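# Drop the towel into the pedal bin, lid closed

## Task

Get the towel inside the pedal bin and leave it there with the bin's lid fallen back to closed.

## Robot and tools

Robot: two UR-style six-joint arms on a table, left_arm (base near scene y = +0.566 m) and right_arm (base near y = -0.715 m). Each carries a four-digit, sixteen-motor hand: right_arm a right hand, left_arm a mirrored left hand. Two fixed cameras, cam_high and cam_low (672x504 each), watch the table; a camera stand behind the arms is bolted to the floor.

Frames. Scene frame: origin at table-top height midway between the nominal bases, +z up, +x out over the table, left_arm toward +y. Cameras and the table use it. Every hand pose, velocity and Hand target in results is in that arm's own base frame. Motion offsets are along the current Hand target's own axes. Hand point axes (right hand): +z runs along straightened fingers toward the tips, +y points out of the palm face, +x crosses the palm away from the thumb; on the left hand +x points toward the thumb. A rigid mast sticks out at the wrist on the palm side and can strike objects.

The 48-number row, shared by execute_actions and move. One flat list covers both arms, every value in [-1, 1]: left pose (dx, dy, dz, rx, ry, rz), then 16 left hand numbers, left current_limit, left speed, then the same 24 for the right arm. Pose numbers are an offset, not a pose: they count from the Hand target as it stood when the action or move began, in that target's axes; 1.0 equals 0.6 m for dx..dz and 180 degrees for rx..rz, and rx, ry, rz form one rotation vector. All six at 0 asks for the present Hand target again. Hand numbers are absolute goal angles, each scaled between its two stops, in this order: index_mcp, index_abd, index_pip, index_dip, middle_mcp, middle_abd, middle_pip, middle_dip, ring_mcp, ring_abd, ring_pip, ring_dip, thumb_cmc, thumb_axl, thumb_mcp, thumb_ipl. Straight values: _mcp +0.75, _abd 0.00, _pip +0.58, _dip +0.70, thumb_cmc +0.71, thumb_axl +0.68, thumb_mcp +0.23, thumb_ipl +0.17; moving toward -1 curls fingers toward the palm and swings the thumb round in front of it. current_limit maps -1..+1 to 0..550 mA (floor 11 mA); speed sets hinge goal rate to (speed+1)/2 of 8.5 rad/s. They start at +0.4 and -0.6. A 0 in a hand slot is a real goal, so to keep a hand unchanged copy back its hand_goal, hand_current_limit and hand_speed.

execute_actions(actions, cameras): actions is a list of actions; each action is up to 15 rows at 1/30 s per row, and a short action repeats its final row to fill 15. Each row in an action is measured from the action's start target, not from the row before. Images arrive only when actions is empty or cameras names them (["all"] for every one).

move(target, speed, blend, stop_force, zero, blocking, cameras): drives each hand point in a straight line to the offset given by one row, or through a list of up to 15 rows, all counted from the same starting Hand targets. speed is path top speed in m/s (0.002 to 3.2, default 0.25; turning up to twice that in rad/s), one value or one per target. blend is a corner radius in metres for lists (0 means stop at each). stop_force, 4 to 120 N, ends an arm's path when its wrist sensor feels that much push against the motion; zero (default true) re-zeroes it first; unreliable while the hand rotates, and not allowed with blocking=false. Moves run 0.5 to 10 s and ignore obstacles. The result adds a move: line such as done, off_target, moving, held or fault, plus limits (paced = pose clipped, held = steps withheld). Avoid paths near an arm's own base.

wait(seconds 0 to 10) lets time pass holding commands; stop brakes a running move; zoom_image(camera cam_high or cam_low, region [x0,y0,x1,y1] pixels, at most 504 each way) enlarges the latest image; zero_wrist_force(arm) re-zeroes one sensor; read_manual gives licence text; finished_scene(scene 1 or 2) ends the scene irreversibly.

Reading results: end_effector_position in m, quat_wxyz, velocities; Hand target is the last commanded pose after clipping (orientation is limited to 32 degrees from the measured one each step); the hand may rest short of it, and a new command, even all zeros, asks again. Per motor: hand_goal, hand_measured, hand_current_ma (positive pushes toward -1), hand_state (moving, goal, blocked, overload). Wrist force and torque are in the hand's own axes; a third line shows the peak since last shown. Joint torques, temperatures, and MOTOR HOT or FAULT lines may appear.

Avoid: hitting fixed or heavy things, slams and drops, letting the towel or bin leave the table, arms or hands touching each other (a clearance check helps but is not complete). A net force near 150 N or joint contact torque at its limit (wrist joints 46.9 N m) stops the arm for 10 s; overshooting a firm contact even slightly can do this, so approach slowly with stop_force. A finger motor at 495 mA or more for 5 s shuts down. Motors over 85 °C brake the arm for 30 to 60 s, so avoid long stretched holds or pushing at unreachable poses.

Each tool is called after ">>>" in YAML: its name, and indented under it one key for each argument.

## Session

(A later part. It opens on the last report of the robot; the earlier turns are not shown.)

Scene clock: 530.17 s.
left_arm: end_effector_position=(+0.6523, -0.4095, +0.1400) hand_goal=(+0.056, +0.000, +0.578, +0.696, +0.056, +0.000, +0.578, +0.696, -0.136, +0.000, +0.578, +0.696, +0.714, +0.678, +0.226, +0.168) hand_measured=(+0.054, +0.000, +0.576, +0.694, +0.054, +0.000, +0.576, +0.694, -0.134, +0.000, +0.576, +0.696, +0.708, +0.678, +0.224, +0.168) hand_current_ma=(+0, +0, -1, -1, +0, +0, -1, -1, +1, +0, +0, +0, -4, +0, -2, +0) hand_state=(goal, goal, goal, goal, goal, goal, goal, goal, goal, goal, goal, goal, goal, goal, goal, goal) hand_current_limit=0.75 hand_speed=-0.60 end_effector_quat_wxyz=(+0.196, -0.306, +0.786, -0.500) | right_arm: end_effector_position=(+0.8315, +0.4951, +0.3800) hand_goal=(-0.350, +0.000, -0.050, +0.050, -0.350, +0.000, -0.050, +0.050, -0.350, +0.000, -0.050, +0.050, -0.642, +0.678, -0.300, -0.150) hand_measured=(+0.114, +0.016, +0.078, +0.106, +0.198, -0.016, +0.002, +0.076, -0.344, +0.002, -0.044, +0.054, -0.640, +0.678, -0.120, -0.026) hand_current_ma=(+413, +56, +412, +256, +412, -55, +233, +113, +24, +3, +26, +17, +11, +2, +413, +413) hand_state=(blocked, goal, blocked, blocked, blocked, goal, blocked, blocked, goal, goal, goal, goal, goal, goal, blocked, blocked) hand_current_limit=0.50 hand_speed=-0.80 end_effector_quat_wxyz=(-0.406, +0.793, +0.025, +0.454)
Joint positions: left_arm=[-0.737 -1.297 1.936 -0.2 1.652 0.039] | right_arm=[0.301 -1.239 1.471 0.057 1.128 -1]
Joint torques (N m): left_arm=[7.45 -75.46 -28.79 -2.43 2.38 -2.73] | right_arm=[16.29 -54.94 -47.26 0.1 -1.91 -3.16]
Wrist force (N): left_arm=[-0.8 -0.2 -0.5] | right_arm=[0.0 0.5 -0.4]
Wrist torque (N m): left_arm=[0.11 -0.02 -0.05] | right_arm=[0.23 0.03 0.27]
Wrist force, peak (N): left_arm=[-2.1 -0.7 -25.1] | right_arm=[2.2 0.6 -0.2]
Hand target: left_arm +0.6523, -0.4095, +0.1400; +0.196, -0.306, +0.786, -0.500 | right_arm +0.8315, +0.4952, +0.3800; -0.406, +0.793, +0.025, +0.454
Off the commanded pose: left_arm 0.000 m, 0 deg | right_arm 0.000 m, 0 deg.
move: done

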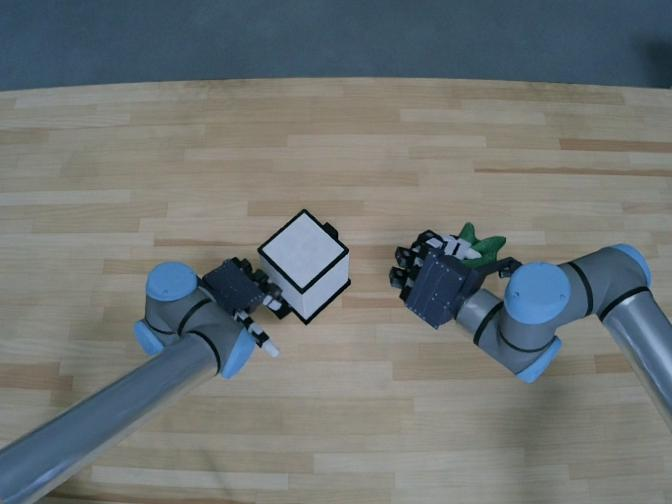

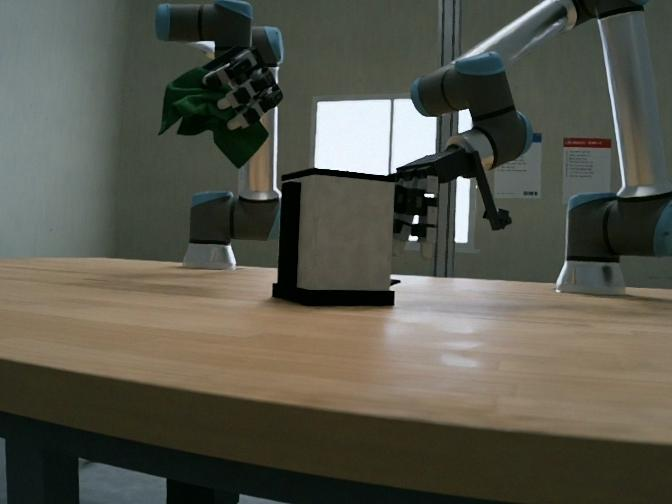

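>>> move:
  target:
    - [0,0.0529,0.0247,0,0,0, 0.055,0,0.577,0.696,0.055,0,0.577,0.696,-0.137,0,0.577,0.696,0.714,0.678,0.226,0.168,0.75,-0.6, 0,0,0,0,0,0.07, -0.35,0,-0.05,0.05,-0.35,0,-0.05,0.05,-0.35,0,-0.05,0.05,-0.643,0.677,-0.30,-0.15,0.5,-0.8]
    - [0,0.0966,0.0451,0,0,0, 0.055,0,0.577,0.696,0.055,0,0.577,0.696,-0.137,0,0.577,0.696,0.714,0.678,0.226,0.168,0.75,-0.6, 0,0,0,0,0,0.1389, -0.35,0,-0.05,0.05,-0.35,0,-0.05,0.05,-0.35,0,-0.05,0.05,-0.643,0.677,-0.30,-0.15,0.5,-0.8]
  speed: [0.15, 0.03]
  stop_force: 20
  cameras: ["all"]

>>> zoom_image:
  camera: "cam_low"
  region: [140, 0, 480, 320]

>>> zoom_image:
  camera: "cam_high"
  region: [220, 160, 540, 400]

Scene clock: 574.03 s.
left_arm: end_effector_position=(+0.6525, -0.4095, +0.0797) hand_goal=(+0.056, +0.000, +0.578, +0.696, +0.056, +0.000, +0.578, +0.696, -0.136, +0.000, +0.578, +0.696, +0.714, +0.678, +0.226, +0.168) hand_measured=(+0.042, +0.000, +0.570, +0.690, +0.040, +0.000, +0.568, +0.688, -0.134, +0.000, +0.576, +0.696, +0.708, +0.678, +0.224, +0.168) hand_current_ma=(-18, +0, -6, -4, -19, +0, -10, -8, +0, +0, +0, +0, -4, +0, -2, +0) hand_state=(goal, goal, goal, goal, goal, goal, goal, goal, goal, goal, goal, goal, goal, goal, goal, goal) hand_current_limit=0.75 hand_speed=-0.60 end_effector_quat_wxyz=(+0.196, -0.306, +0.786, -0.500) | right_arm: end_effector_position=(+0.8315, +0.4952, +0.3800) hand_goal=(-0.350, +0.000, -0.050, +0.050, -0.350, +0.000, -0.050, +0.050, -0.350, +0.000, -0.050, +0.050, -0.642, +0.678, -0.300, -0.150) hand_measured=(+0.114, +0.016, +0.078, +0.106, +0.198, -0.016, +0.002, +0.076, -0.344, +0.002, -0.044, +0.054, -0.640, +0.678, -0.120, -0.026) hand_current_ma=(+412, +56, +412, +256, +413, -55, +233, +113, +24, +3, +26, +17, +11, +2, +413, +413) hand_state=(blocked, goal, blocked, blocked, blocked, goal, blocked, blocked, goal, goal, goal, goal, goal, goal, blocked, blocked) hand_current_limit=0.50 hand_speed=-0.80 end_effector_quat_wxyz=(-0.495, +0.779, -0.147, +0.355)
Joint positions: left_arm=[-0.737 -1.229 1.976 -0.309 1.652 0.039] | right_arm=[0.261 -1.222 1.424 0.094 1.089 -0.577]
Joint torques (N m): left_arm=[2.74 -58.79 -33.66 4.01 0.84 0.62] | right_arm=[-20.22 -57.8 -48.82 0.68 -2.18 3.38]
Wrist force (N): left_arm=[-1.7 -17.1 -13.4] | right_arm=[0.4 0.2 -0.5]
Wrist torque (N m): left_arm=[0.66 0.06 -0.08] | right_arm=[0.26 -0.07 0.00]
Wrist force, peak (N): left_arm=[-1.3 -20.1 -15.6] | right_arm=[0.7 1.0 -0.6]
Hand target: left_arm +0.6525, -0.4095, +0.0797; +0.196, -0.306, +0.786, -0.500 (not the last commanded pose) | right_arm +0.8315, +0.4952, +0.3800; -0.495, +0.779, -0.147, +0.355
Off the commanded pose: left_arm 0.004 m, 0 deg | right_arm 0.000 m, 0 deg.
move: contact (left_arm)

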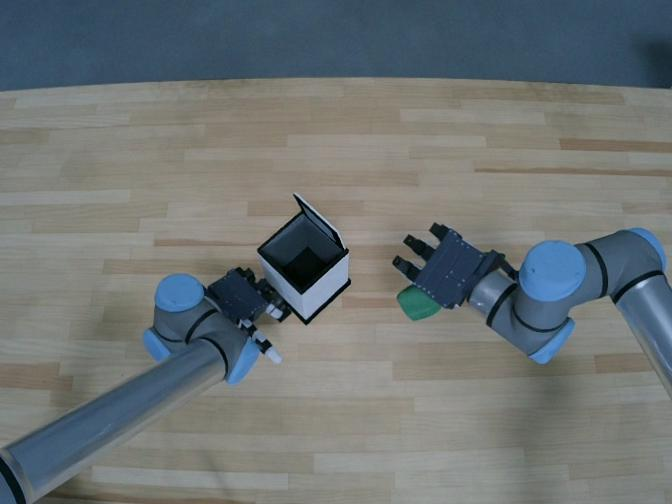

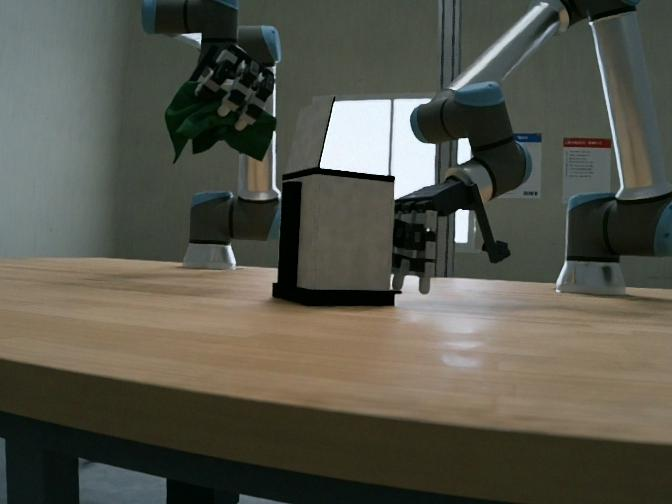

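Scaled by 1.482 from the camera's 672x504 image, which has a finer 960x720 frame.

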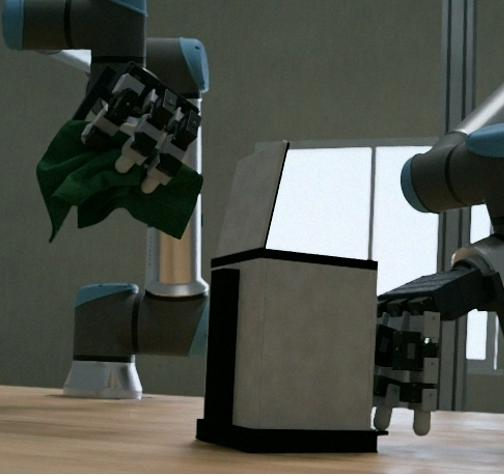

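Scaled by 1.575 from the camera's 672x504 image, which has a finer 960x720 frame.

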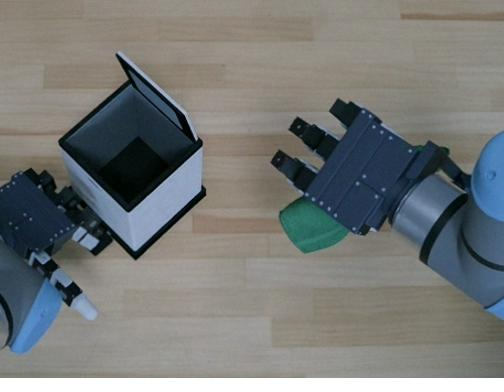

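>>> move:
  target:
    - [0,0,0,0,0,0, 0.055,0,0.577,0.696,0.055,0,0.577,0.696,-0.137,0,0.577,0.696,0.714,0.678,0.226,0.168,0.75,-0.6, -0.1226,0.2626,0.0777,0,0,0.1389, -0.35,0,-0.05,0.05,-0.35,0,-0.05,0.05,-0.35,0,-0.05,0.05,-0.643,0.677,-0.30,-0.15,0.5,-0.8]
    - [0,0,0,0,0,0, 0.055,0,0.577,0.696,0.055,0,0.577,0.696,-0.137,0,0.577,0.696,0.714,0.678,0.226,0.168,0.75,-0.6, -0.2234,0.4785,0.1416,0,0,0.1389, -0.35,0,-0.05,0.05,-0.35,0,-0.05,0.05,-0.35,0,-0.05,0.05,-0.643,0.677,-0.30,-0.15,0.5,-0.8]
  speed: [0.25, 0.1]
  blend: [0.03, 0]
  cameras: ["all"]

>>> zoom_image:
  camera: "cam_low"
  region: [100, 120, 340, 320]

>>> zoom_image:
  camera: "cam_high"
  region: [340, 180, 540, 380]

Scene clock: 635.23 s.
left_arm: end_effector_position=(+0.6525, -0.4095, +0.0797) hand_goal=(+0.056, +0.000, +0.578, +0.696, +0.056, +0.000, +0.578, +0.696, -0.136, +0.000, +0.578, +0.696, +0.714, +0.678, +0.226, +0.168) hand_measured=(+0.042, +0.000, +0.570, +0.690, +0.040, +0.000, +0.568, +0.688, -0.134, +0.000, +0.576, +0.696, +0.708, +0.678, +0.224, +0.168) hand_current_ma=(-18, +0, -6, -4, -19, +0, -10, -8, +0, +0, +0, +0, -4, +0, -2, +0) hand_state=(goal, goal, goal, goal, goal, goal, goal, goal, goal, goal, goal, goal, goal, goal, goal, goal) hand_current_limit=0.75 hand_speed=-0.60 end_effector_quat_wxyz=(+0.196, -0.306, +0.786, -0.500) | right_arm: end_effector_position=(+0.8317, +0.4953, +0.0520) hand_goal=(-0.350, +0.000, -0.050, +0.050, -0.350, +0.000, -0.050, +0.050, -0.350, +0.000, -0.050, +0.050, -0.642, +0.678, -0.300, -0.150) hand_measured=(+0.116, +0.016, +0.078, +0.090, +0.198, -0.016, -0.008, +0.058, -0.346, +0.002, -0.046, +0.054, -0.640, +0.678, -0.088, -0.094) hand_current_ma=(+413, +56, +412, +177, +413, -57, +188, +31, +18, +3, +19, +13, +5, +2, +413, +348) hand_state=(blocked, goal, blocked, blocked, blocked, goal, blocked, goal, goal, goal, goal, goal, goal, goal, blocked, blocked) hand_current_limit=0.50 hand_speed=-0.80 end_effector_quat_wxyz=(-0.560, +0.729, -0.312, +0.240)
Joint positions: left_arm=[-0.737 -1.229 1.976 -0.309 1.652 0.039] | right_arm=[0.216 -0.967 1.678 -0.408 1.046 -0.156]
Joint torques (N m): left_arm=[-5.46 -61.09 -33.38 0.72 -0.7 0.13] | right_arm=[13.56 -61.81 -21.1 -1.86 0.89 3.16]
Wrist force (N): left_arm=[-1.7 -16.2 -12.9] | right_arm=[0.4 -4.3 -2.1]
Wrist torque (N m): left_arm=[0.67 0.05 -0.08] | right_arm=[0.23 -0.07 -0.14]
Wrist force, peak (N): left_arm=[-1.0 -17.2 -13.8] | right_arm=[1.3 -5.3 -2.8]
Hand target: left_arm +0.6525, -0.4095, +0.0797; +0.196, -0.306, +0.786, -0.500 | right_arm +0.8317, +0.4954, +0.0519; -0.560, +0.729, -0.312, +0.240
Off the commanded pose: left_arm 0.000 m, 0 deg | right_arm 0.000 m, 0 deg.
move: done

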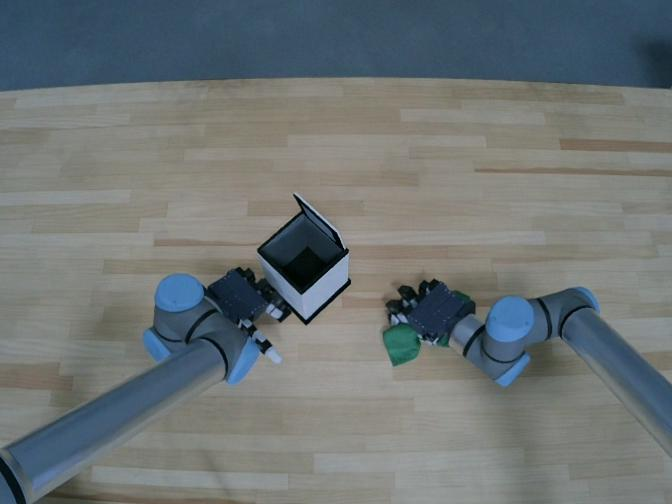

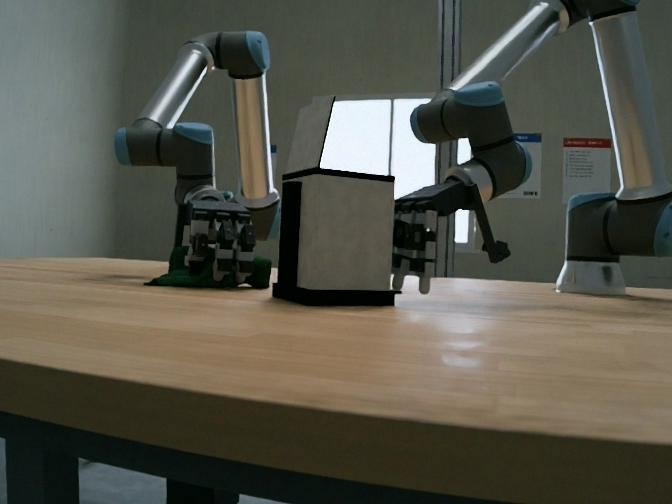

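Scaled by 2.100 from the camera's 672x504 image, which has a finer 960x720 frame.

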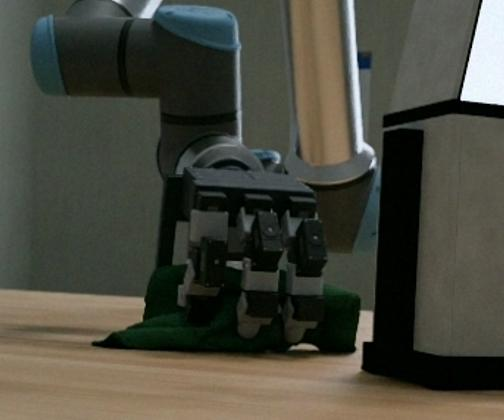

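Scaled by 2.520 from the camera's 672x504 image, which has a finer 960x720 frame.

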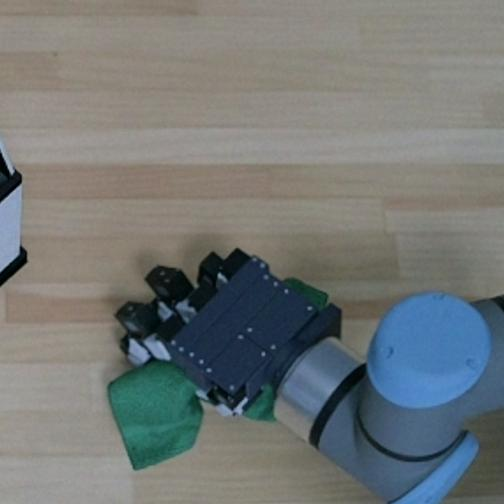

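>>> move:
  target:
    - [0,0,0,0,0,0, 0.055,0,0.577,0.696,0.055,0,0.577,0.696,-0.137,0,0.577,0.696,0.714,0.678,0.226,0.168,0.75,-0.6, 0,0,0,0,0,0, 0.479,0,0.139,0.261,0.479,0,0.139,0.261,0.479,0,0.139,0.261,-0.643,0.677,0.225,0.168,0.4,-0.7]
    - [0,0,0,0,0,0, 0.055,0,0.577,0.696,0.055,0,0.577,0.696,-0.137,0,0.577,0.696,0.714,0.678,0.226,0.168,0.75,-0.6, 0,-0.2383,-0.0639,0,0,0, 0.479,0,0.139,0.261,0.479,0,0.139,0.261,0.479,0,0.139,0.261,-0.643,0.677,0.225,0.168,0.4,-0.7]
    - [0,0,0,0,0,0, 0.055,0,0.577,0.696,0.055,0,0.577,0.696,-0.137,0,0.577,0.696,0.714,0.678,0.226,0.168,0.75,-0.6, 0.1,-0.1877,-0.0593,0,0.4562,0.1223, 0.479,0,0.139,0.261,0.479,0,0.139,0.261,0.479,0,0.139,0.261,-0.643,0.677,0.225,0.168,0.4,-0.7]
  speed: [0.1, 0.12, 0.4]
  blend: [0, 0.02, 0]
  cameras: ["all"]

>>> zoom_image:
  camera: "cam_low"
  region: [100, 120, 340, 320]

>>> zoom_image:
  camera: "cam_high"
  region: [340, 180, 540, 380]

Scene clock: 674.63 s.
left_arm: end_effector_position=(+0.6525, -0.4095, +0.0797) hand_goal=(+0.056, +0.000, +0.578, +0.696, +0.056, +0.000, +0.578, +0.696, -0.136, +0.000, +0.578, +0.696, +0.714, +0.678, +0.226, +0.168) hand_measured=(+0.042, +0.000, +0.570, +0.690, +0.040, +0.000, +0.568, +0.688, -0.134, +0.000, +0.576, +0.696, +0.708, +0.678, +0.224, +0.168) hand_current_ma=(-18, +0, -6, -4, -19, +0, -10, -8, +0, +0, +0, +0, -4, +0, -2, +0) hand_state=(goal, goal, goal, goal, goal, goal, goal, goal, goal, goal, goal, goal, goal, goal, goal, goal) hand_current_limit=0.75 hand_speed=-0.60 end_effector_quat_wxyz=(+0.196, -0.306, +0.786, -0.500) | right_arm: end_effector_position=(+0.8692, +0.4484, +0.1700) hand_goal=(+0.480, +0.000, +0.140, +0.262, +0.480, +0.000, +0.140, +0.262, +0.480, +0.000, +0.140, +0.262, -0.642, +0.678, +0.226, +0.168) hand_measured=(+0.462, +0.002, +0.138, +0.260, +0.462, -0.004, +0.136, +0.260, +0.464, +0.000, +0.138, +0.260, -0.640, +0.678, +0.222, +0.166) hand_current_ma=(-84, +8, -9, -11, -82, -10, -14, -9, -73, +1, -11, -10, +5, +3, -21, -14) hand_state=(goal, goal, goal, goal, goal, goal, goal, goal, goal, goal, goal, goal, goal, goal, goal, goal) hand_current_limit=0.40 hand_speed=-0.70 end_effector_quat_wxyz=(+0.251, -0.326, +0.723, -0.555)
Joint positions: left_arm=[-0.737 -1.229 1.976 -0.309 1.652 0.039] | right_arm=[0.498 -0.804 1.184 0.282 2.707 0.616]
Joint torques (N m): left_arm=[-5.29 -59.48 -33.74 0.33 -1.15 -0.27] | right_arm=[-20.14 -84.68 -44.85 3.55 2.93 3.43]
Wrist force (N): left_arm=[-1.2 -16.7 -13.2] | right_arm=[0.9 0.5 -0.5]
Wrist torque (N m): left_arm=[0.69 -0.01 -0.04] | right_arm=[0.25 -0.16 -0.02]
Wrist force, peak (N): left_arm=[-0.9 -17.4 -13.7] | right_arm=[1.0 -5.7 -3.2]
Hand target: left_arm +0.6525, -0.4095, +0.0797; +0.196, -0.306, +0.786, -0.500 | right_arm +0.8692, +0.4483, +0.1699; +0.251, -0.326, +0.723, -0.555
Off the commanded pose: left_arm 0.000 m, 0 deg | right_arm 0.000 m, 0 deg.
move: done

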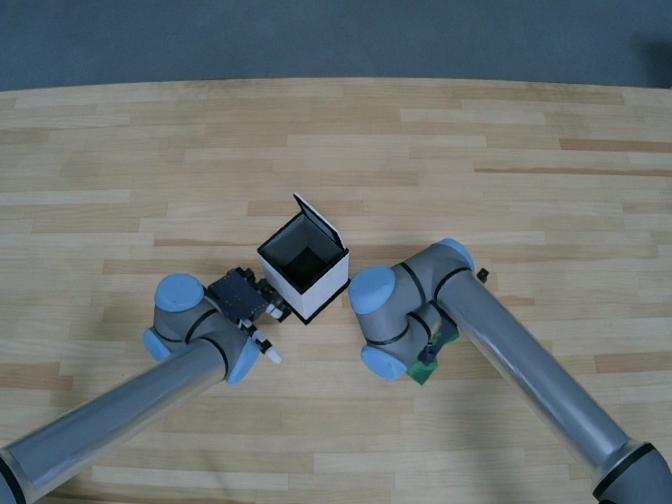

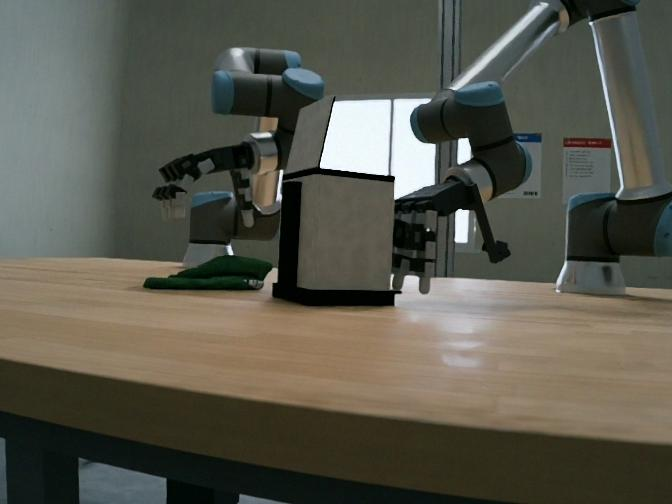

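Scaled by 2.100 from the camera's 672x504 image, which has a finer 960x720 frame.

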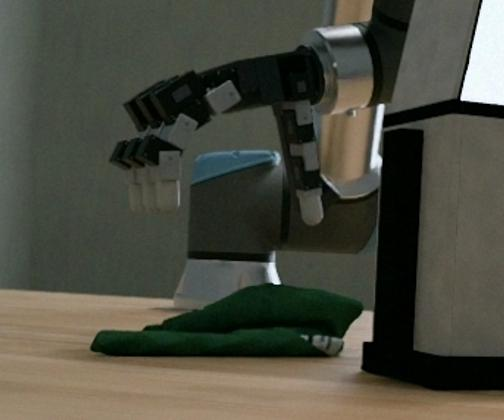

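Scaled by 2.520 from the camera's 672x504 image, which has a finer 960x720 frame.

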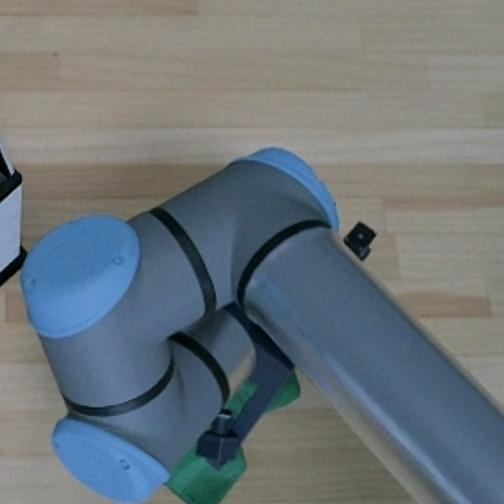

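>>> move:
  target:
    - [0,0,0,0,0,0, 0.055,0,0.577,0.696,0.055,0,0.577,0.696,-0.137,0,0.577,0.696,0.714,0.678,0.226,0.168,0.75,-0.6, 0.016,0.1177,0.012,-0.0278,0,0, 0.479,0,0.139,0.261,0.479,0,0.139,0.261,0.479,0,0.139,0.261,-0.643,0.677,0.225,0.168,0.4,-0.7]
    - [0,0,0,0,0,0, 0.055,0,0.577,0.696,0.055,0,0.577,0.696,-0.137,0,0.577,0.696,0.714,0.678,0.226,0.168,0.75,-0.6, 0.016,0.2047,0.0348,-0.0278,0,0, 0.479,0,0.139,0.261,0.479,0,0.139,0.261,0.479,0,0.139,0.261,-0.643,0.677,0.225,0.168,0.4,-0.7]
  speed: [0.15, 0.035]
  stop_force: 7
  cameras: ["all"]

>>> zoom_image:
  camera: "cam_low"
  region: [100, 120, 340, 320]

>>> zoom_image:
  camera: "cam_high"
  region: [340, 180, 540, 400]

Scene clock: 705.90 s.
left_arm: end_effector_position=(+0.6525, -0.4095, +0.0797) hand_goal=(+0.056, +0.000, +0.578, +0.696, +0.056, +0.000, +0.578, +0.696, -0.136, +0.000, +0.578, +0.696, +0.714, +0.678, +0.226, +0.168) hand_measured=(+0.042, +0.000, +0.570, +0.690, +0.040, +0.000, +0.568, +0.688, -0.134, +0.000, +0.576, +0.696, +0.708, +0.678, +0.224, +0.168) hand_current_ma=(-18, +0, -6, -4, -19, +0, -10, -8, +0, +0, +0, +0, -4, +0, -2, +0) hand_state=(goal, goal, goal, goal, goal, goal, goal, goal, goal, goal, goal, goal, goal, goal, goal, goal) hand_current_limit=0.75 hand_speed=-0.60 end_effector_quat_wxyz=(+0.196, -0.306, +0.786, -0.500) | right_arm: end_effector_position=(+0.8542, +0.4488, +0.0508) hand_goal=(+0.480, +0.000, +0.140, +0.262, +0.480, +0.000, +0.140, +0.262, +0.480, +0.000, +0.140, +0.262, -0.642, +0.678, +0.226, +0.168) hand_measured=(+0.476, +0.002, +0.128, +0.248, +0.472, -0.002, +0.136, +0.260, +0.472, +0.000, +0.138, +0.258, -0.640, +0.678, +0.226, +0.166) hand_current_ma=(-20, +8, -44, -56, -34, -6, -14, -10, -35, +1, -11, -13, +7, +3, -3, -9) hand_state=(goal, goal, goal, goal, goal, goal, goal, goal, goal, goal, goal, goal, goal, goal, goal, goal) hand_current_limit=0.40 hand_speed=-0.70 end_effector_quat_wxyz=(+0.236, -0.337, +0.747, -0.523)
Joint positions: left_arm=[-0.737 -1.229 1.976 -0.309 1.652 0.039] | right_arm=[0.492 -0.713 1.233 0.287 2.648 0.744]
Joint torques (N m): left_arm=[-6.07 -59.88 -34.44 0.85 -1.26 0.38] | right_arm=[10.28 -125.55 -38.84 3.77 -0.76 0.23]
Wrist force (N): left_arm=[-1.6 -16.2 -12.5] | right_arm=[0.5 -3.3 -1.4]
Wrist torque (N m): left_arm=[0.64 0.04 -0.07] | right_arm=[0.11 -0.15 -0.03]
Wrist force, peak (N): left_arm=[-1.4 -17.7 -13.5] | right_arm=[0.3 -10.0 -4.8]
Hand target: left_arm +0.6525, -0.4095, +0.0797; +0.196, -0.306, +0.786, -0.500 | right_arm +0.8542, +0.4488, +0.0508; +0.236, -0.337, +0.747, -0.523 (not the last commanded pose)
Off the commanded pose: left_arm 0.000 m, 0 deg | right_arm 0.005 m, 0 deg.
move: contact (right_arm); path passed 1 of 2 targets

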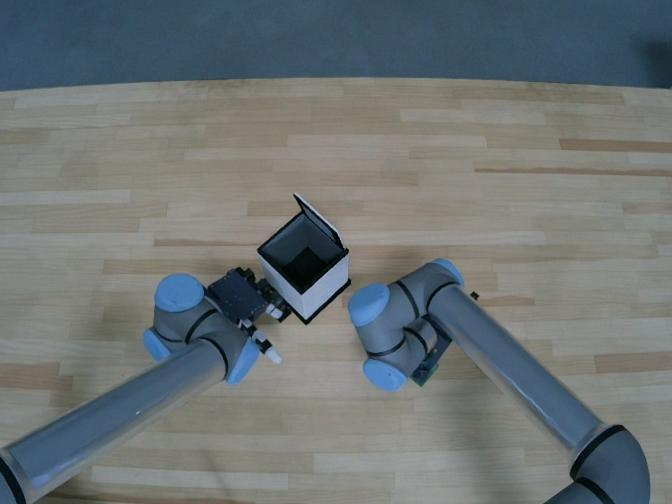

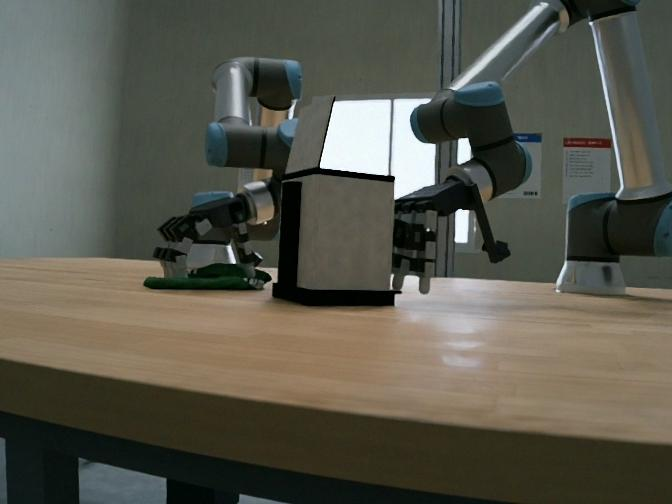

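Scaled by 2.100 from the camera's 672x504 image, which has a finer 960x720 frame.

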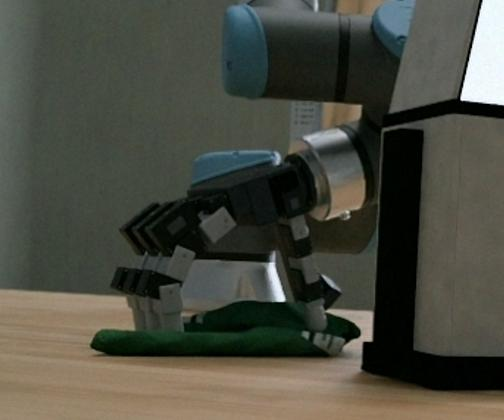

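Scaled by 2.291 from the camera's 672x504 image, which has a finer 960x720 frame.

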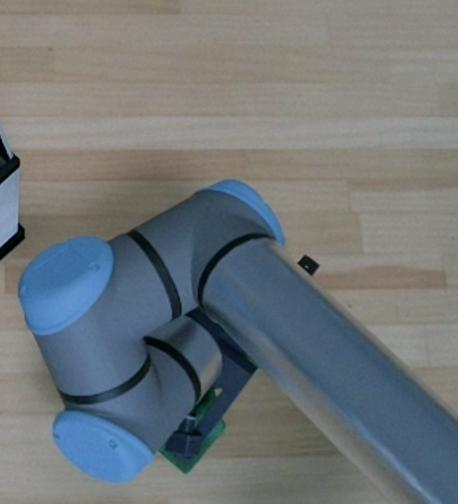

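>>> move:
  target:
    - [0,0,0,0,0,0, 0.055,0,0.577,0.696,0.055,0,0.577,0.696,-0.137,0,0.577,0.696,0.714,0.678,0.226,0.168,0.75,-0.6, 0,0,0,0,0,0, 0.205,0,0.139,0.261,0.205,0,0.139,0.261,0.205,0,0.139,0.261,-0.643,0.677,0.0,0.168,0.4,-0.8]
    - [0,0,0,0,0,0, 0.055,0,0.577,0.696,0.055,0,0.577,0.696,-0.137,0,0.577,0.696,0.714,0.678,0.226,0.168,0.75,-0.6, 0,-0.0063,-0.0023,0,0,0, -0.068,0,0.139,0.261,-0.068,0,0.139,0.261,-0.068,0,0.139,0.261,-0.643,0.677,-0.112,0.059,0.4,-0.8]
    - [0,0,0,0,0,0, 0.055,0,0.577,0.696,0.055,0,0.577,0.696,-0.137,0,0.577,0.696,0.714,0.678,0.226,0.168,0.75,-0.6, 0,-0.0063,-0.0023,0,0,0, -0.35,0,-0.05,0.05,-0.35,0,-0.05,0.05,-0.35,0,-0.05,0.05,-0.643,0.677,-0.30,-0.15,0.5,-0.8]
  speed: 0.03
  cameras: ["all"]

>>> zoom_image:
  camera: "cam_low"
  region: [100, 120, 340, 320]

Scene clock: 716.07 s.
left_arm: end_effector_position=(+0.6525, -0.4095, +0.0797) hand_goal=(+0.056, +0.000, +0.578, +0.696, +0.056, +0.000, +0.578, +0.696, -0.136, +0.000, +0.578, +0.696, +0.714, +0.678, +0.226, +0.168) hand_measured=(+0.042, +0.000, +0.570, +0.690, +0.040, +0.000, +0.568, +0.688, -0.134, +0.000, +0.576, +0.696, +0.708, +0.678, +0.224, +0.168) hand_current_ma=(-18, +0, -6, -4, -19, +0, -10, -8, +0, +0, +0, +0, -4, +0, -2, +0) hand_state=(goal, goal, goal, goal, goal, goal, goal, goal, goal, goal, goal, goal, goal, goal, goal, goal) hand_current_limit=0.75 hand_speed=-0.60 end_effector_quat_wxyz=(+0.196, -0.306, +0.786, -0.500) | right_arm: end_effector_position=(+0.8542, +0.4488, +0.0548) hand_goal=(-0.350, +0.000, -0.050, +0.050, -0.350, +0.000, -0.050, +0.050, -0.350, +0.000, -0.050, +0.050, -0.642, +0.678, -0.300, -0.150) hand_measured=(+0.178, +0.004, -0.016, +0.084, -0.112, -0.016, +0.022, +0.084, -0.332, -0.008, -0.038, +0.056, -0.616, +0.684, -0.176, -0.066) hand_current_ma=(+413, +10, +150, +150, +413, -57, +325, +150, +82, -27, +48, +22, +117, +34, +412, +413) hand_state=(blocked, goal, blocked, blocked, blocked, goal, blocked, blocked, goal, goal, goal, goal, blocked, goal, blocked, blocked) hand_current_limit=0.50 hand_speed=-0.80 end_effector_quat_wxyz=(+0.236, -0.337, +0.747, -0.523)
Joint positions: left_arm=[-0.737 -1.229 1.976 -0.309 1.652 0.039] | right_arm=[0.492 -0.717 1.232 0.292 2.648 0.744]
Joint torques (N m): left_arm=[-6.68 -61.34 -33.1 -0.01 -1.43 -0.12] | right_arm=[-11.74 -117.64 -32.81 3.28 -0.49 0.62]
Wrist force (N): left_arm=[-1.2 -16.3 -12.5] | right_arm=[-0.1 -0.2 0.0]
Wrist torque (N m): left_arm=[0.60 -0.01 -0.03] | right_arm=[0.22 -0.04 -0.15]
Wrist force, peak (N): left_arm=[-0.9 -17.4 -13.6] | right_arm=[1.1 -12.7 -3.3]
Hand target: left_arm +0.6525, -0.4095, +0.0797; +0.196, -0.306, +0.786, -0.500 | right_arm +0.8542, +0.4488, +0.0548; +0.236, -0.337, +0.747, -0.523
Off the commanded pose: left_arm 0.000 m, 0 deg | right_arm 0.000 m, 0 deg.
move: done

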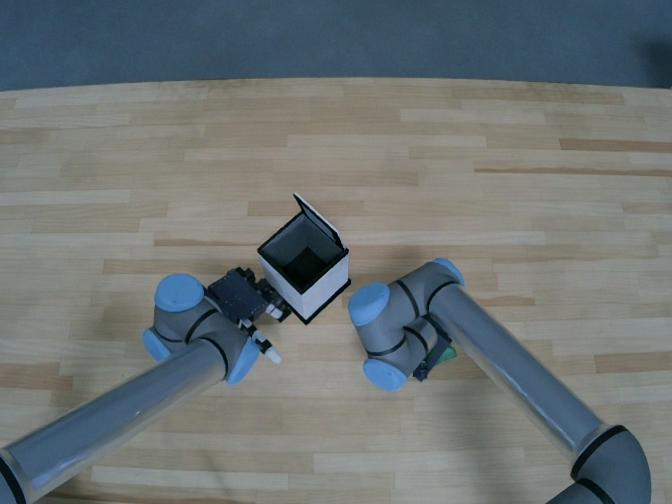

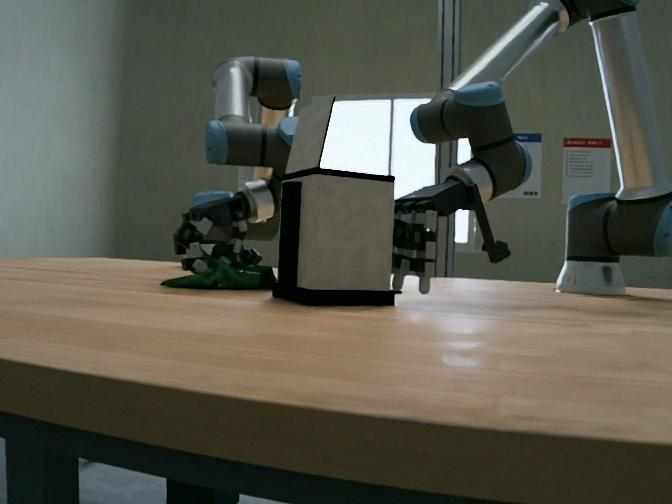

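Scaled by 2.100 from the camera's 672x504 image, which has a finer 960x720 frame.

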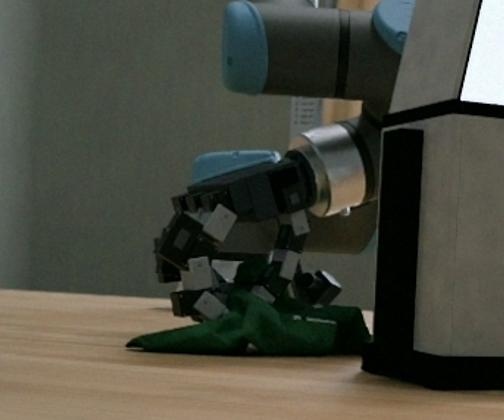

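>>> move:
  target:
    - [0,0,0,0,0,0, 0.055,0,0.577,0.696,0.055,0,0.577,0.696,-0.137,0,0.577,0.696,0.714,0.678,0.226,0.168,0.75,-0.6, 0,-0.1958,-0.0713,0,0,0, -0.35,0,-0.05,0.05,-0.35,0,-0.05,0.05,-0.35,0,-0.05,0.05,-0.643,0.677,-0.30,-0.15,0.5,-0.8]
    - [0,0,0,0,0,0, 0.055,0,0.577,0.696,0.055,0,0.577,0.696,-0.137,0,0.577,0.696,0.714,0.678,0.226,0.168,0.75,-0.6, -0.033,-0.4822,-0.2603,0.0224,-0.4505,-0.1421, -0.35,0,-0.05,0.05,-0.35,0,-0.05,0.05,-0.35,0,-0.05,0.05,-0.643,0.677,-0.30,-0.15,0.5,-0.8]
  speed: [0.12, 0.3]
  blend: [0.03, 0]
  cameras: ["all"]

>>> zoom_image:
  camera: "cam_low"
  region: [140, 20, 400, 280]

>>> zoom_image:
  camera: "cam_high"
  region: [340, 180, 540, 380]

Scene clock: 730.87 s.
left_arm: end_effector_position=(+0.6525, -0.4095, +0.0797) hand_goal=(+0.056, +0.000, +0.578, +0.696, +0.056, +0.000, +0.578, +0.696, -0.136, +0.000, +0.578, +0.696, +0.714, +0.678, +0.226, +0.168) hand_measured=(+0.042, +0.000, +0.570, +0.690, +0.040, +0.000, +0.568, +0.688, -0.134, +0.000, +0.576, +0.696, +0.708, +0.678, +0.224, +0.168) hand_current_ma=(-18, +0, -6, -4, -19, +0, -10, -8, +0, +0, +0, +0, -4, +0, -2, +0) hand_state=(goal, goal, goal, goal, goal, goal, goal, goal, goal, goal, goal, goal, goal, goal, goal, goal) hand_current_limit=0.75 hand_speed=-0.60 end_effector_quat_wxyz=(+0.196, -0.306, +0.786, -0.500) | right_arm: end_effector_position=(+0.8313, +0.4951, +0.3801) hand_goal=(-0.350, +0.000, -0.050, +0.050, -0.350, +0.000, -0.050, +0.050, -0.350, +0.000, -0.050, +0.050, -0.642, +0.678, -0.300, -0.150) hand_measured=(+0.178, +0.004, -0.016, +0.078, -0.112, -0.016, +0.022, +0.080, -0.338, -0.008, -0.040, +0.056, -0.614, +0.684, -0.176, -0.080) hand_current_ma=(+413, +14, +150, +123, +413, -58, +325, +126, +56, -27, +40, +20, +123, +34, +413, +412) hand_state=(blocked, goal, blocked, blocked, blocked, goal, blocked, blocked, goal, goal, goal, goal, blocked, goal, blocked, blocked) hand_current_limit=0.50 hand_speed=-0.80 end_effector_quat_wxyz=(-0.560, +0.729, -0.313, +0.240)
Joint positions: left_arm=[-0.737 -1.229 1.976 -0.309 1.652 0.039] | right_arm=[0.216 -1.203 1.401 0.106 1.046 -0.155]
Joint torques (N m): left_arm=[-7.96 -58.5 -33.2 0.58 -1.55 -0.26] | right_arm=[-18.55 -58.53 -46.9 1.41 -2.05 -4.1]
Wrist force (N): left_arm=[-1.4 -17.3 -13.3] | right_arm=[0.0 0.4 -0.2]
Wrist torque (N m): left_arm=[0.63 0.03 -0.06] | right_arm=[0.30 -0.03 0.02]
Wrist force, peak (N): left_arm=[-1.1 -17.7 -13.4] | right_arm=[0.6 1.4 0.2]
Hand target: left_arm +0.6525, -0.4095, +0.0797; +0.196, -0.306, +0.786, -0.500 | right_arm +0.8313, +0.4951, +0.3801; -0.560, +0.729, -0.313, +0.240
Off the commanded pose: left_arm 0.000 m, 0 deg | right_arm 0.000 m, 0 deg.
move: done

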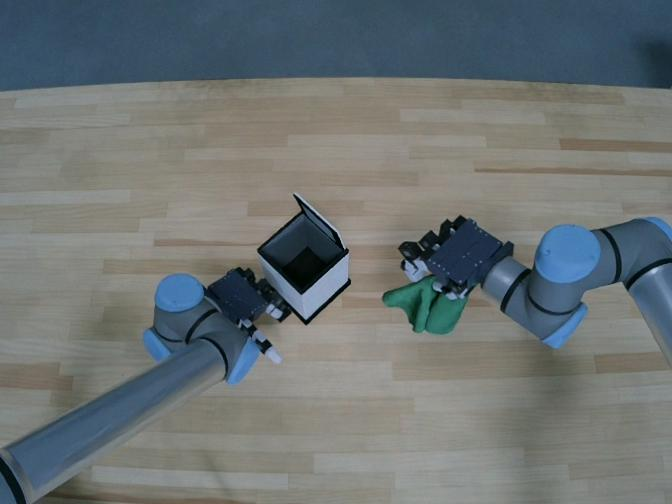

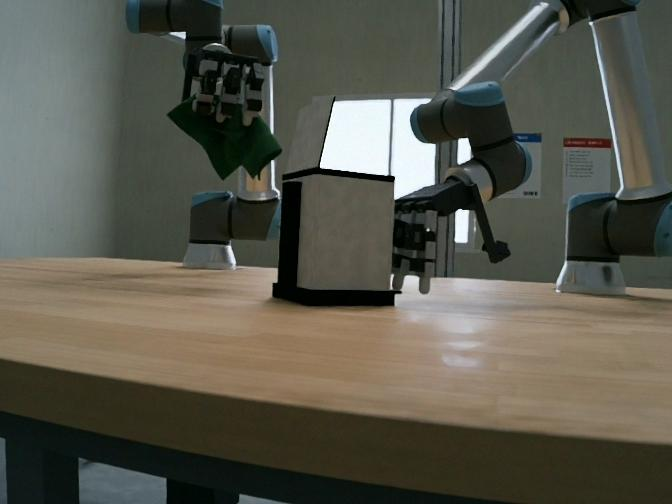

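Scaled by 1.938 from the camera's 672x504 image, which has a finer 960x720 frame.

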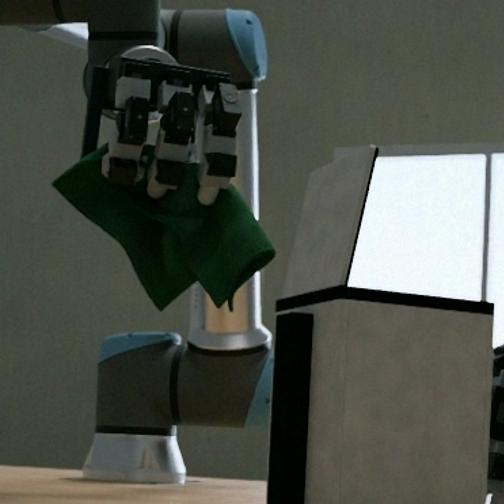

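Scaled by 2.520 from the camera's 672x504 image, which has a finer 960x720 frame.

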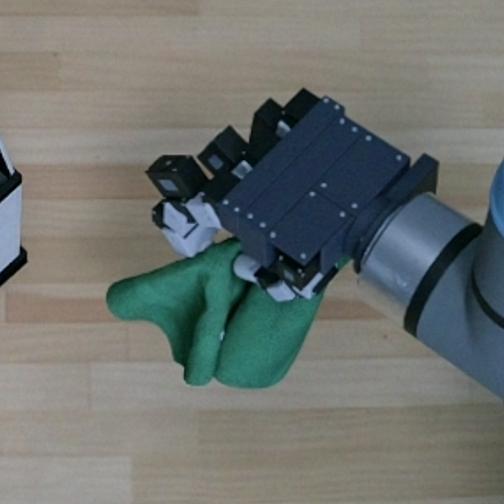

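>>> move:
  target:
    - [0,0,0,0,0,0, 0.055,0,0.577,0.696,0.055,0,0.577,0.696,-0.137,0,0.577,0.696,0.714,0.678,0.226,0.168,0.75,-0.6, -0.275,-0.1433,0.1493,0,0,-0.1, -0.35,0,-0.05,0.05,-0.35,0,-0.05,0.05,0.753,0,0.577,0.696,-0.643,0.677,-0.30,-0.15,0.5,-0.8]
    - [0,0,0,0,0,0, 0.055,0,0.577,0.696,0.055,0,0.577,0.696,-0.137,0,0.577,0.696,0.714,0.678,0.226,0.168,0.75,-0.6, -0.1915,-0.1997,0.4882,0,0,-0.1389, -0.35,0,-0.05,0.05,-0.35,0,-0.05,0.05,0.753,0,0.577,0.696,-0.643,0.677,-0.30,-0.15,0.5,-0.8]
  speed: [0.25, 0.2]
  blend: [0.04, 0]
  cameras: ["all"]

>>> zoom_image:
  camera: "cam_low"
  region: [200, 0, 460, 260]

>>> zoom_image:
  camera: "cam_high"
  region: [220, 140, 420, 340]

Scene clock: 813.00 s.
left_arm: end_effector_position=(+0.6525, -0.4095, +0.0797) hand_goal=(+0.056, +0.000, +0.578, +0.696, +0.056, +0.000, +0.578, +0.696, -0.136, +0.000, +0.578, +0.696, +0.714, +0.678, +0.226, +0.168) hand_measured=(+0.042, +0.000, +0.570, +0.690, +0.040, +0.000, +0.568, +0.688, -0.134, +0.000, +0.576, +0.696, +0.708, +0.678, +0.224, +0.168) hand_current_ma=(-18, +0, -6, -4, -19, +0, -10, -8, +0, +0, +0, +0, -4, +0, -2, +0) hand_state=(goal, goal, goal, goal, goal, goal, goal, goal, goal, goal, goal, goal, goal, goal, goal, goal) hand_current_limit=0.75 hand_speed=-0.60 end_effector_quat_wxyz=(+0.196, -0.306, +0.786, -0.500) | right_arm: end_effector_position=(+0.9794, +0.7948, +0.4202) hand_goal=(-0.350, +0.000, -0.050, +0.050, -0.350, +0.000, -0.050, +0.050, +0.754, +0.000, +0.578, +0.696, -0.642, +0.678, -0.300, -0.150) hand_measured=(+0.178, +0.006, -0.016, +0.078, -0.112, -0.018, +0.016, +0.074, +0.734, -0.002, +0.572, +0.692, -0.614, +0.684, -0.176, -0.084) hand_current_ma=(+412, +19, +150, +120, +413, -65, +295, +105, -93, -4, -23, -13, +123, +34, +412, +408) hand_state=(blocked, goal, blocked, blocked, blocked, goal, blocked, blocked, blocked, goal, goal, goal, blocked, goal, blocked, blocked) hand_current_limit=0.50 hand_speed=-0.80 end_effector_quat_wxyz=(-0.495, +0.779, -0.147, +0.355)
Joint positions: left_arm=[-0.737 -1.229 1.976 -0.309 1.652 0.039] | right_arm=[0.513 -0.563 0.251 0.581 1.331 -0.502]
Joint torques (N m): left_arm=[-3.7 -58.77 -32.35 0.43 -1.44 -1.52] | right_arm=[17.3 -104.66 -48.87 0.69 1.61 -3.74]
Wrist force (N): left_arm=[-1.4 -16.9 -13.0] | right_arm=[-0.4 0.0 -0.3]
Wrist torque (N m): left_arm=[0.64 0.02 -0.06] | right_arm=[0.17 0.04 0.05]
Wrist force, peak (N): left_arm=[-1.0 -17.5 -13.7] | right_arm=[2.6 1.2 -0.5]
Hand target: left_arm +0.6525, -0.4095, +0.0797; +0.196, -0.306, +0.786, -0.500 | right_arm +0.9794, +0.7948, +0.4202; -0.495, +0.779, -0.147, +0.355
Off the commanded pose: left_arm 0.000 m, 0 deg | right_arm 0.000 m, 0 deg.
move: done

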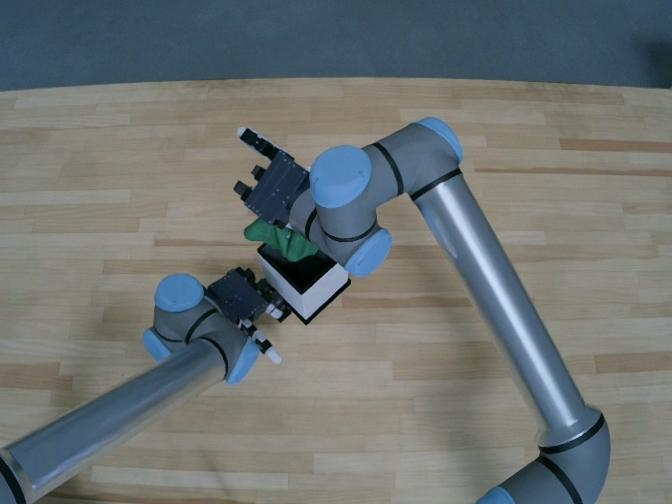

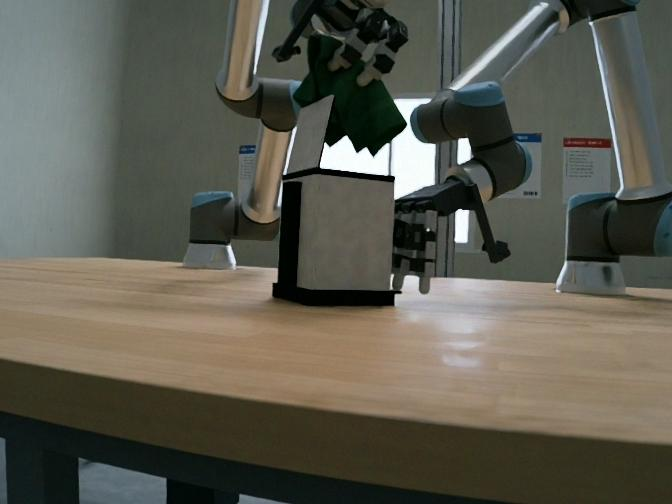

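Scaled by 1.938 from the camera's 672x504 image, which has a finer 960x720 frame.

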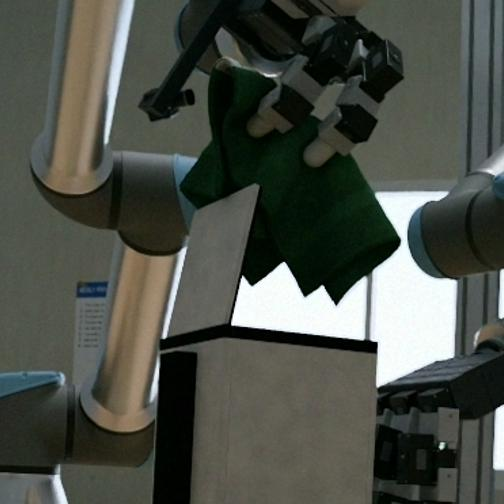

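Scaled by 2.520 from the camera's 672x504 image, which has a finer 960x720 frame.

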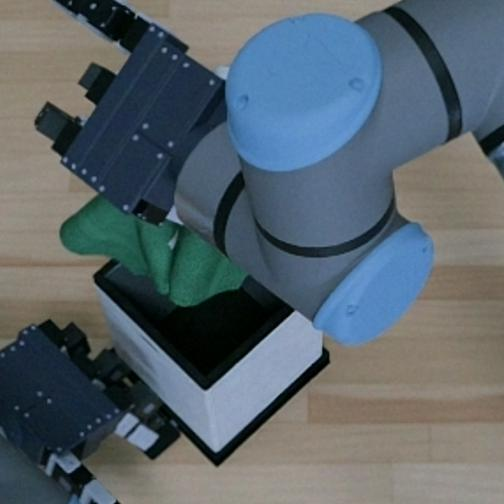

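>>> move:
  target:
    - [0,0,0,0,0,0, 0.055,0,0.577,0.696,0.055,0,0.577,0.696,-0.137,0,0.577,0.696,0.714,0.678,0.226,0.168,0.75,-0.6, -0.0135,0.1075,0.0017,0,0,0, -0.35,0,-0.05,0.05,-0.35,0,-0.05,0.05,0.753,0,0.577,0.696,-0.643,0.677,-0.30,-0.15,0.5,-0.8]
    - [0,0,0,0,0,0, 0.055,0,0.577,0.696,0.055,0,0.577,0.696,-0.137,0,0.577,0.696,0.714,0.678,0.226,0.168,0.75,-0.6, -0.0442,0.1732,0.0212,0,0,0, -0.35,0,-0.05,0.05,-0.35,0,-0.05,0.05,0.753,0,0.577,0.696,-0.643,0.677,-0.30,-0.15,0.5,-0.8]
  speed: [0.12, 0.1]
  blend: [0.02, 0]
  cameras: ["all"]

>>> zoom_image:
  camera: "cam_low"
  region: [200, 20, 460, 280]

>>> zoom_image:
  camera: "cam_high"
  region: [220, 140, 420, 340]

Scene clock: 835.73 s.
left_arm: end_effector_position=(+0.6524, -0.4095, +0.0795) hand_goal=(+0.056, +0.000, +0.578, +0.696, +0.056, +0.000, +0.578, +0.696, -0.136, +0.000, +0.578, +0.696, +0.714, +0.678, +0.226, +0.168) hand_measured=(+0.050, -0.006, +0.566, +0.676, +0.046, -0.006, +0.568, +0.676, -0.134, +0.000, +0.576, +0.696, +0.708, +0.678, +0.224, +0.168) hand_current_ma=(-5, -3, -12, -26, -10, -3, -10, -26, +0, +0, +0, +0, -4, +0, -2, +0) hand_state=(goal, goal, goal, goal, goal, goal, goal, goal, goal, goal, goal, goal, goal, goal, goal, goal) hand_current_limit=0.75 hand_speed=-0.60 end_effector_quat_wxyz=(+0.196, -0.306, +0.786, -0.500) | right_arm: end_effector_position=(+0.9824, +0.7700, +0.3151) hand_goal=(-0.350, +0.000, -0.050, +0.050, -0.350, +0.000, -0.050, +0.050, +0.754, +0.000, +0.578, +0.696, -0.642, +0.678, -0.300, -0.150) hand_measured=(+0.178, +0.016, -0.014, +0.074, +0.444, -0.842, -0.930, +0.066, +0.736, -0.002, +0.572, +0.692, -0.632, +0.686, -0.182, -0.118) hand_current_ma=(+413, +55, +153, +100, +413, -412, -412, +65, -85, -4, -23, -13, +44, +37, +413, +191) hand_state=(blocked, goal, blocked, blocked, blocked, blocked, blocked, goal, goal, goal, goal, goal, goal, goal, blocked, blocked) hand_current_limit=0.50 hand_speed=-0.80 end_effector_quat_wxyz=(-0.494, +0.779, -0.147, +0.355)
Joint positions: left_arm=[-0.737 -1.229 1.976 -0.309 1.652 0.039] | right_arm=[0.49 -0.676 0.652 0.295 1.31 -0.508]
Joint torques (N m): left_arm=[-6.08 -28.54 -18.44 3.09 -1.35 0.98] | right_arm=[-37.72 -100.83 -14.57 1.8 4.24 3.87]
Wrist force (N): left_arm=[-1.0 -28.5 -20.6] | right_arm=[-7.3 -35.1 -7.7]
Wrist torque (N m): left_arm=[1.14 0.01 -0.06] | right_arm=[0.57 0.29 -1.72]
Wrist force, peak (N): left_arm=[-1.8 -70.6 -50.3] | right_arm=[-21.3 -61.5 -19.5]
Hand target: left_arm +0.6525, -0.4095, +0.0797; +0.196, -0.306, +0.786, -0.500 | right_arm +0.9823, +0.7701, +0.3151; -0.495, +0.779, -0.147, +0.355
Off the commanded pose: left_arm 0.000 m, 0 deg | right_arm 0.000 m, 0 deg.
move: done

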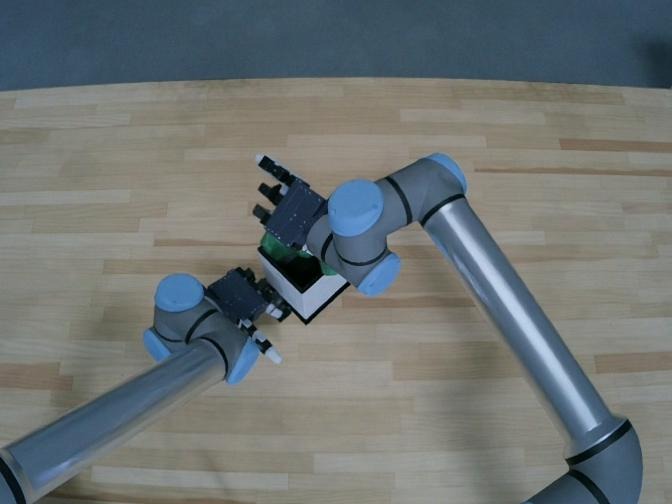

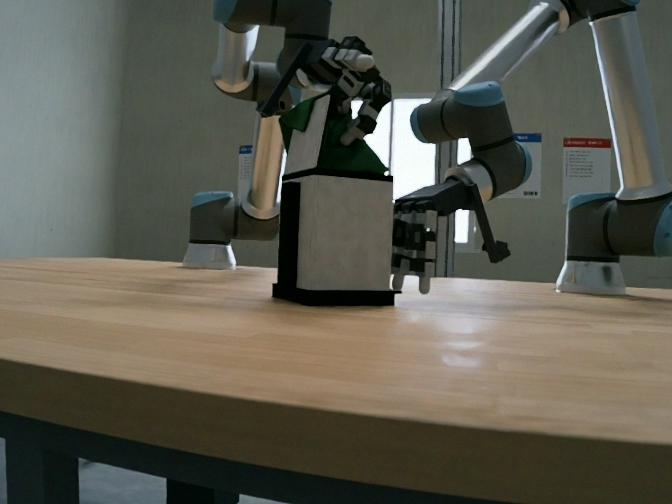

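Scaled by 1.938 from the camera's 672x504 image, which has a finer 960x720 frame.

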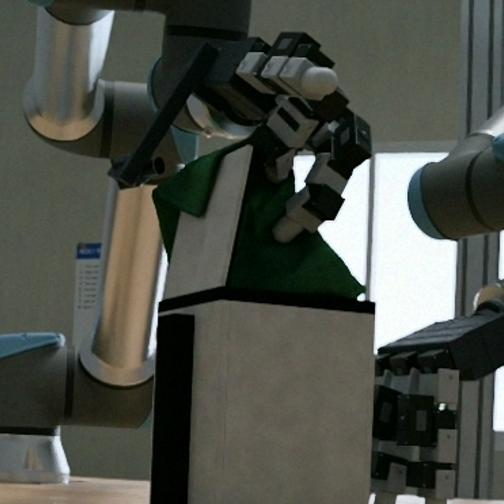

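Scaled by 2.520 from the camera's 672x504 image, which has a finer 960x720 frame.

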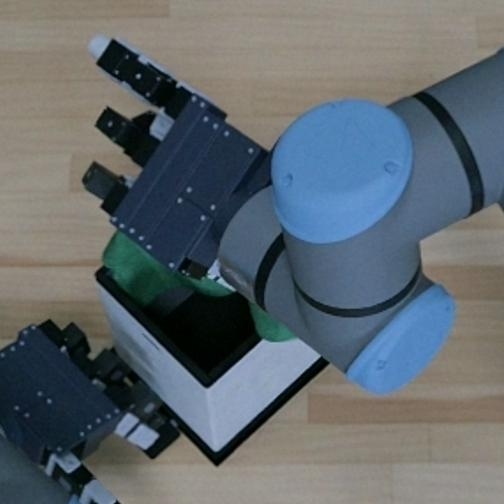

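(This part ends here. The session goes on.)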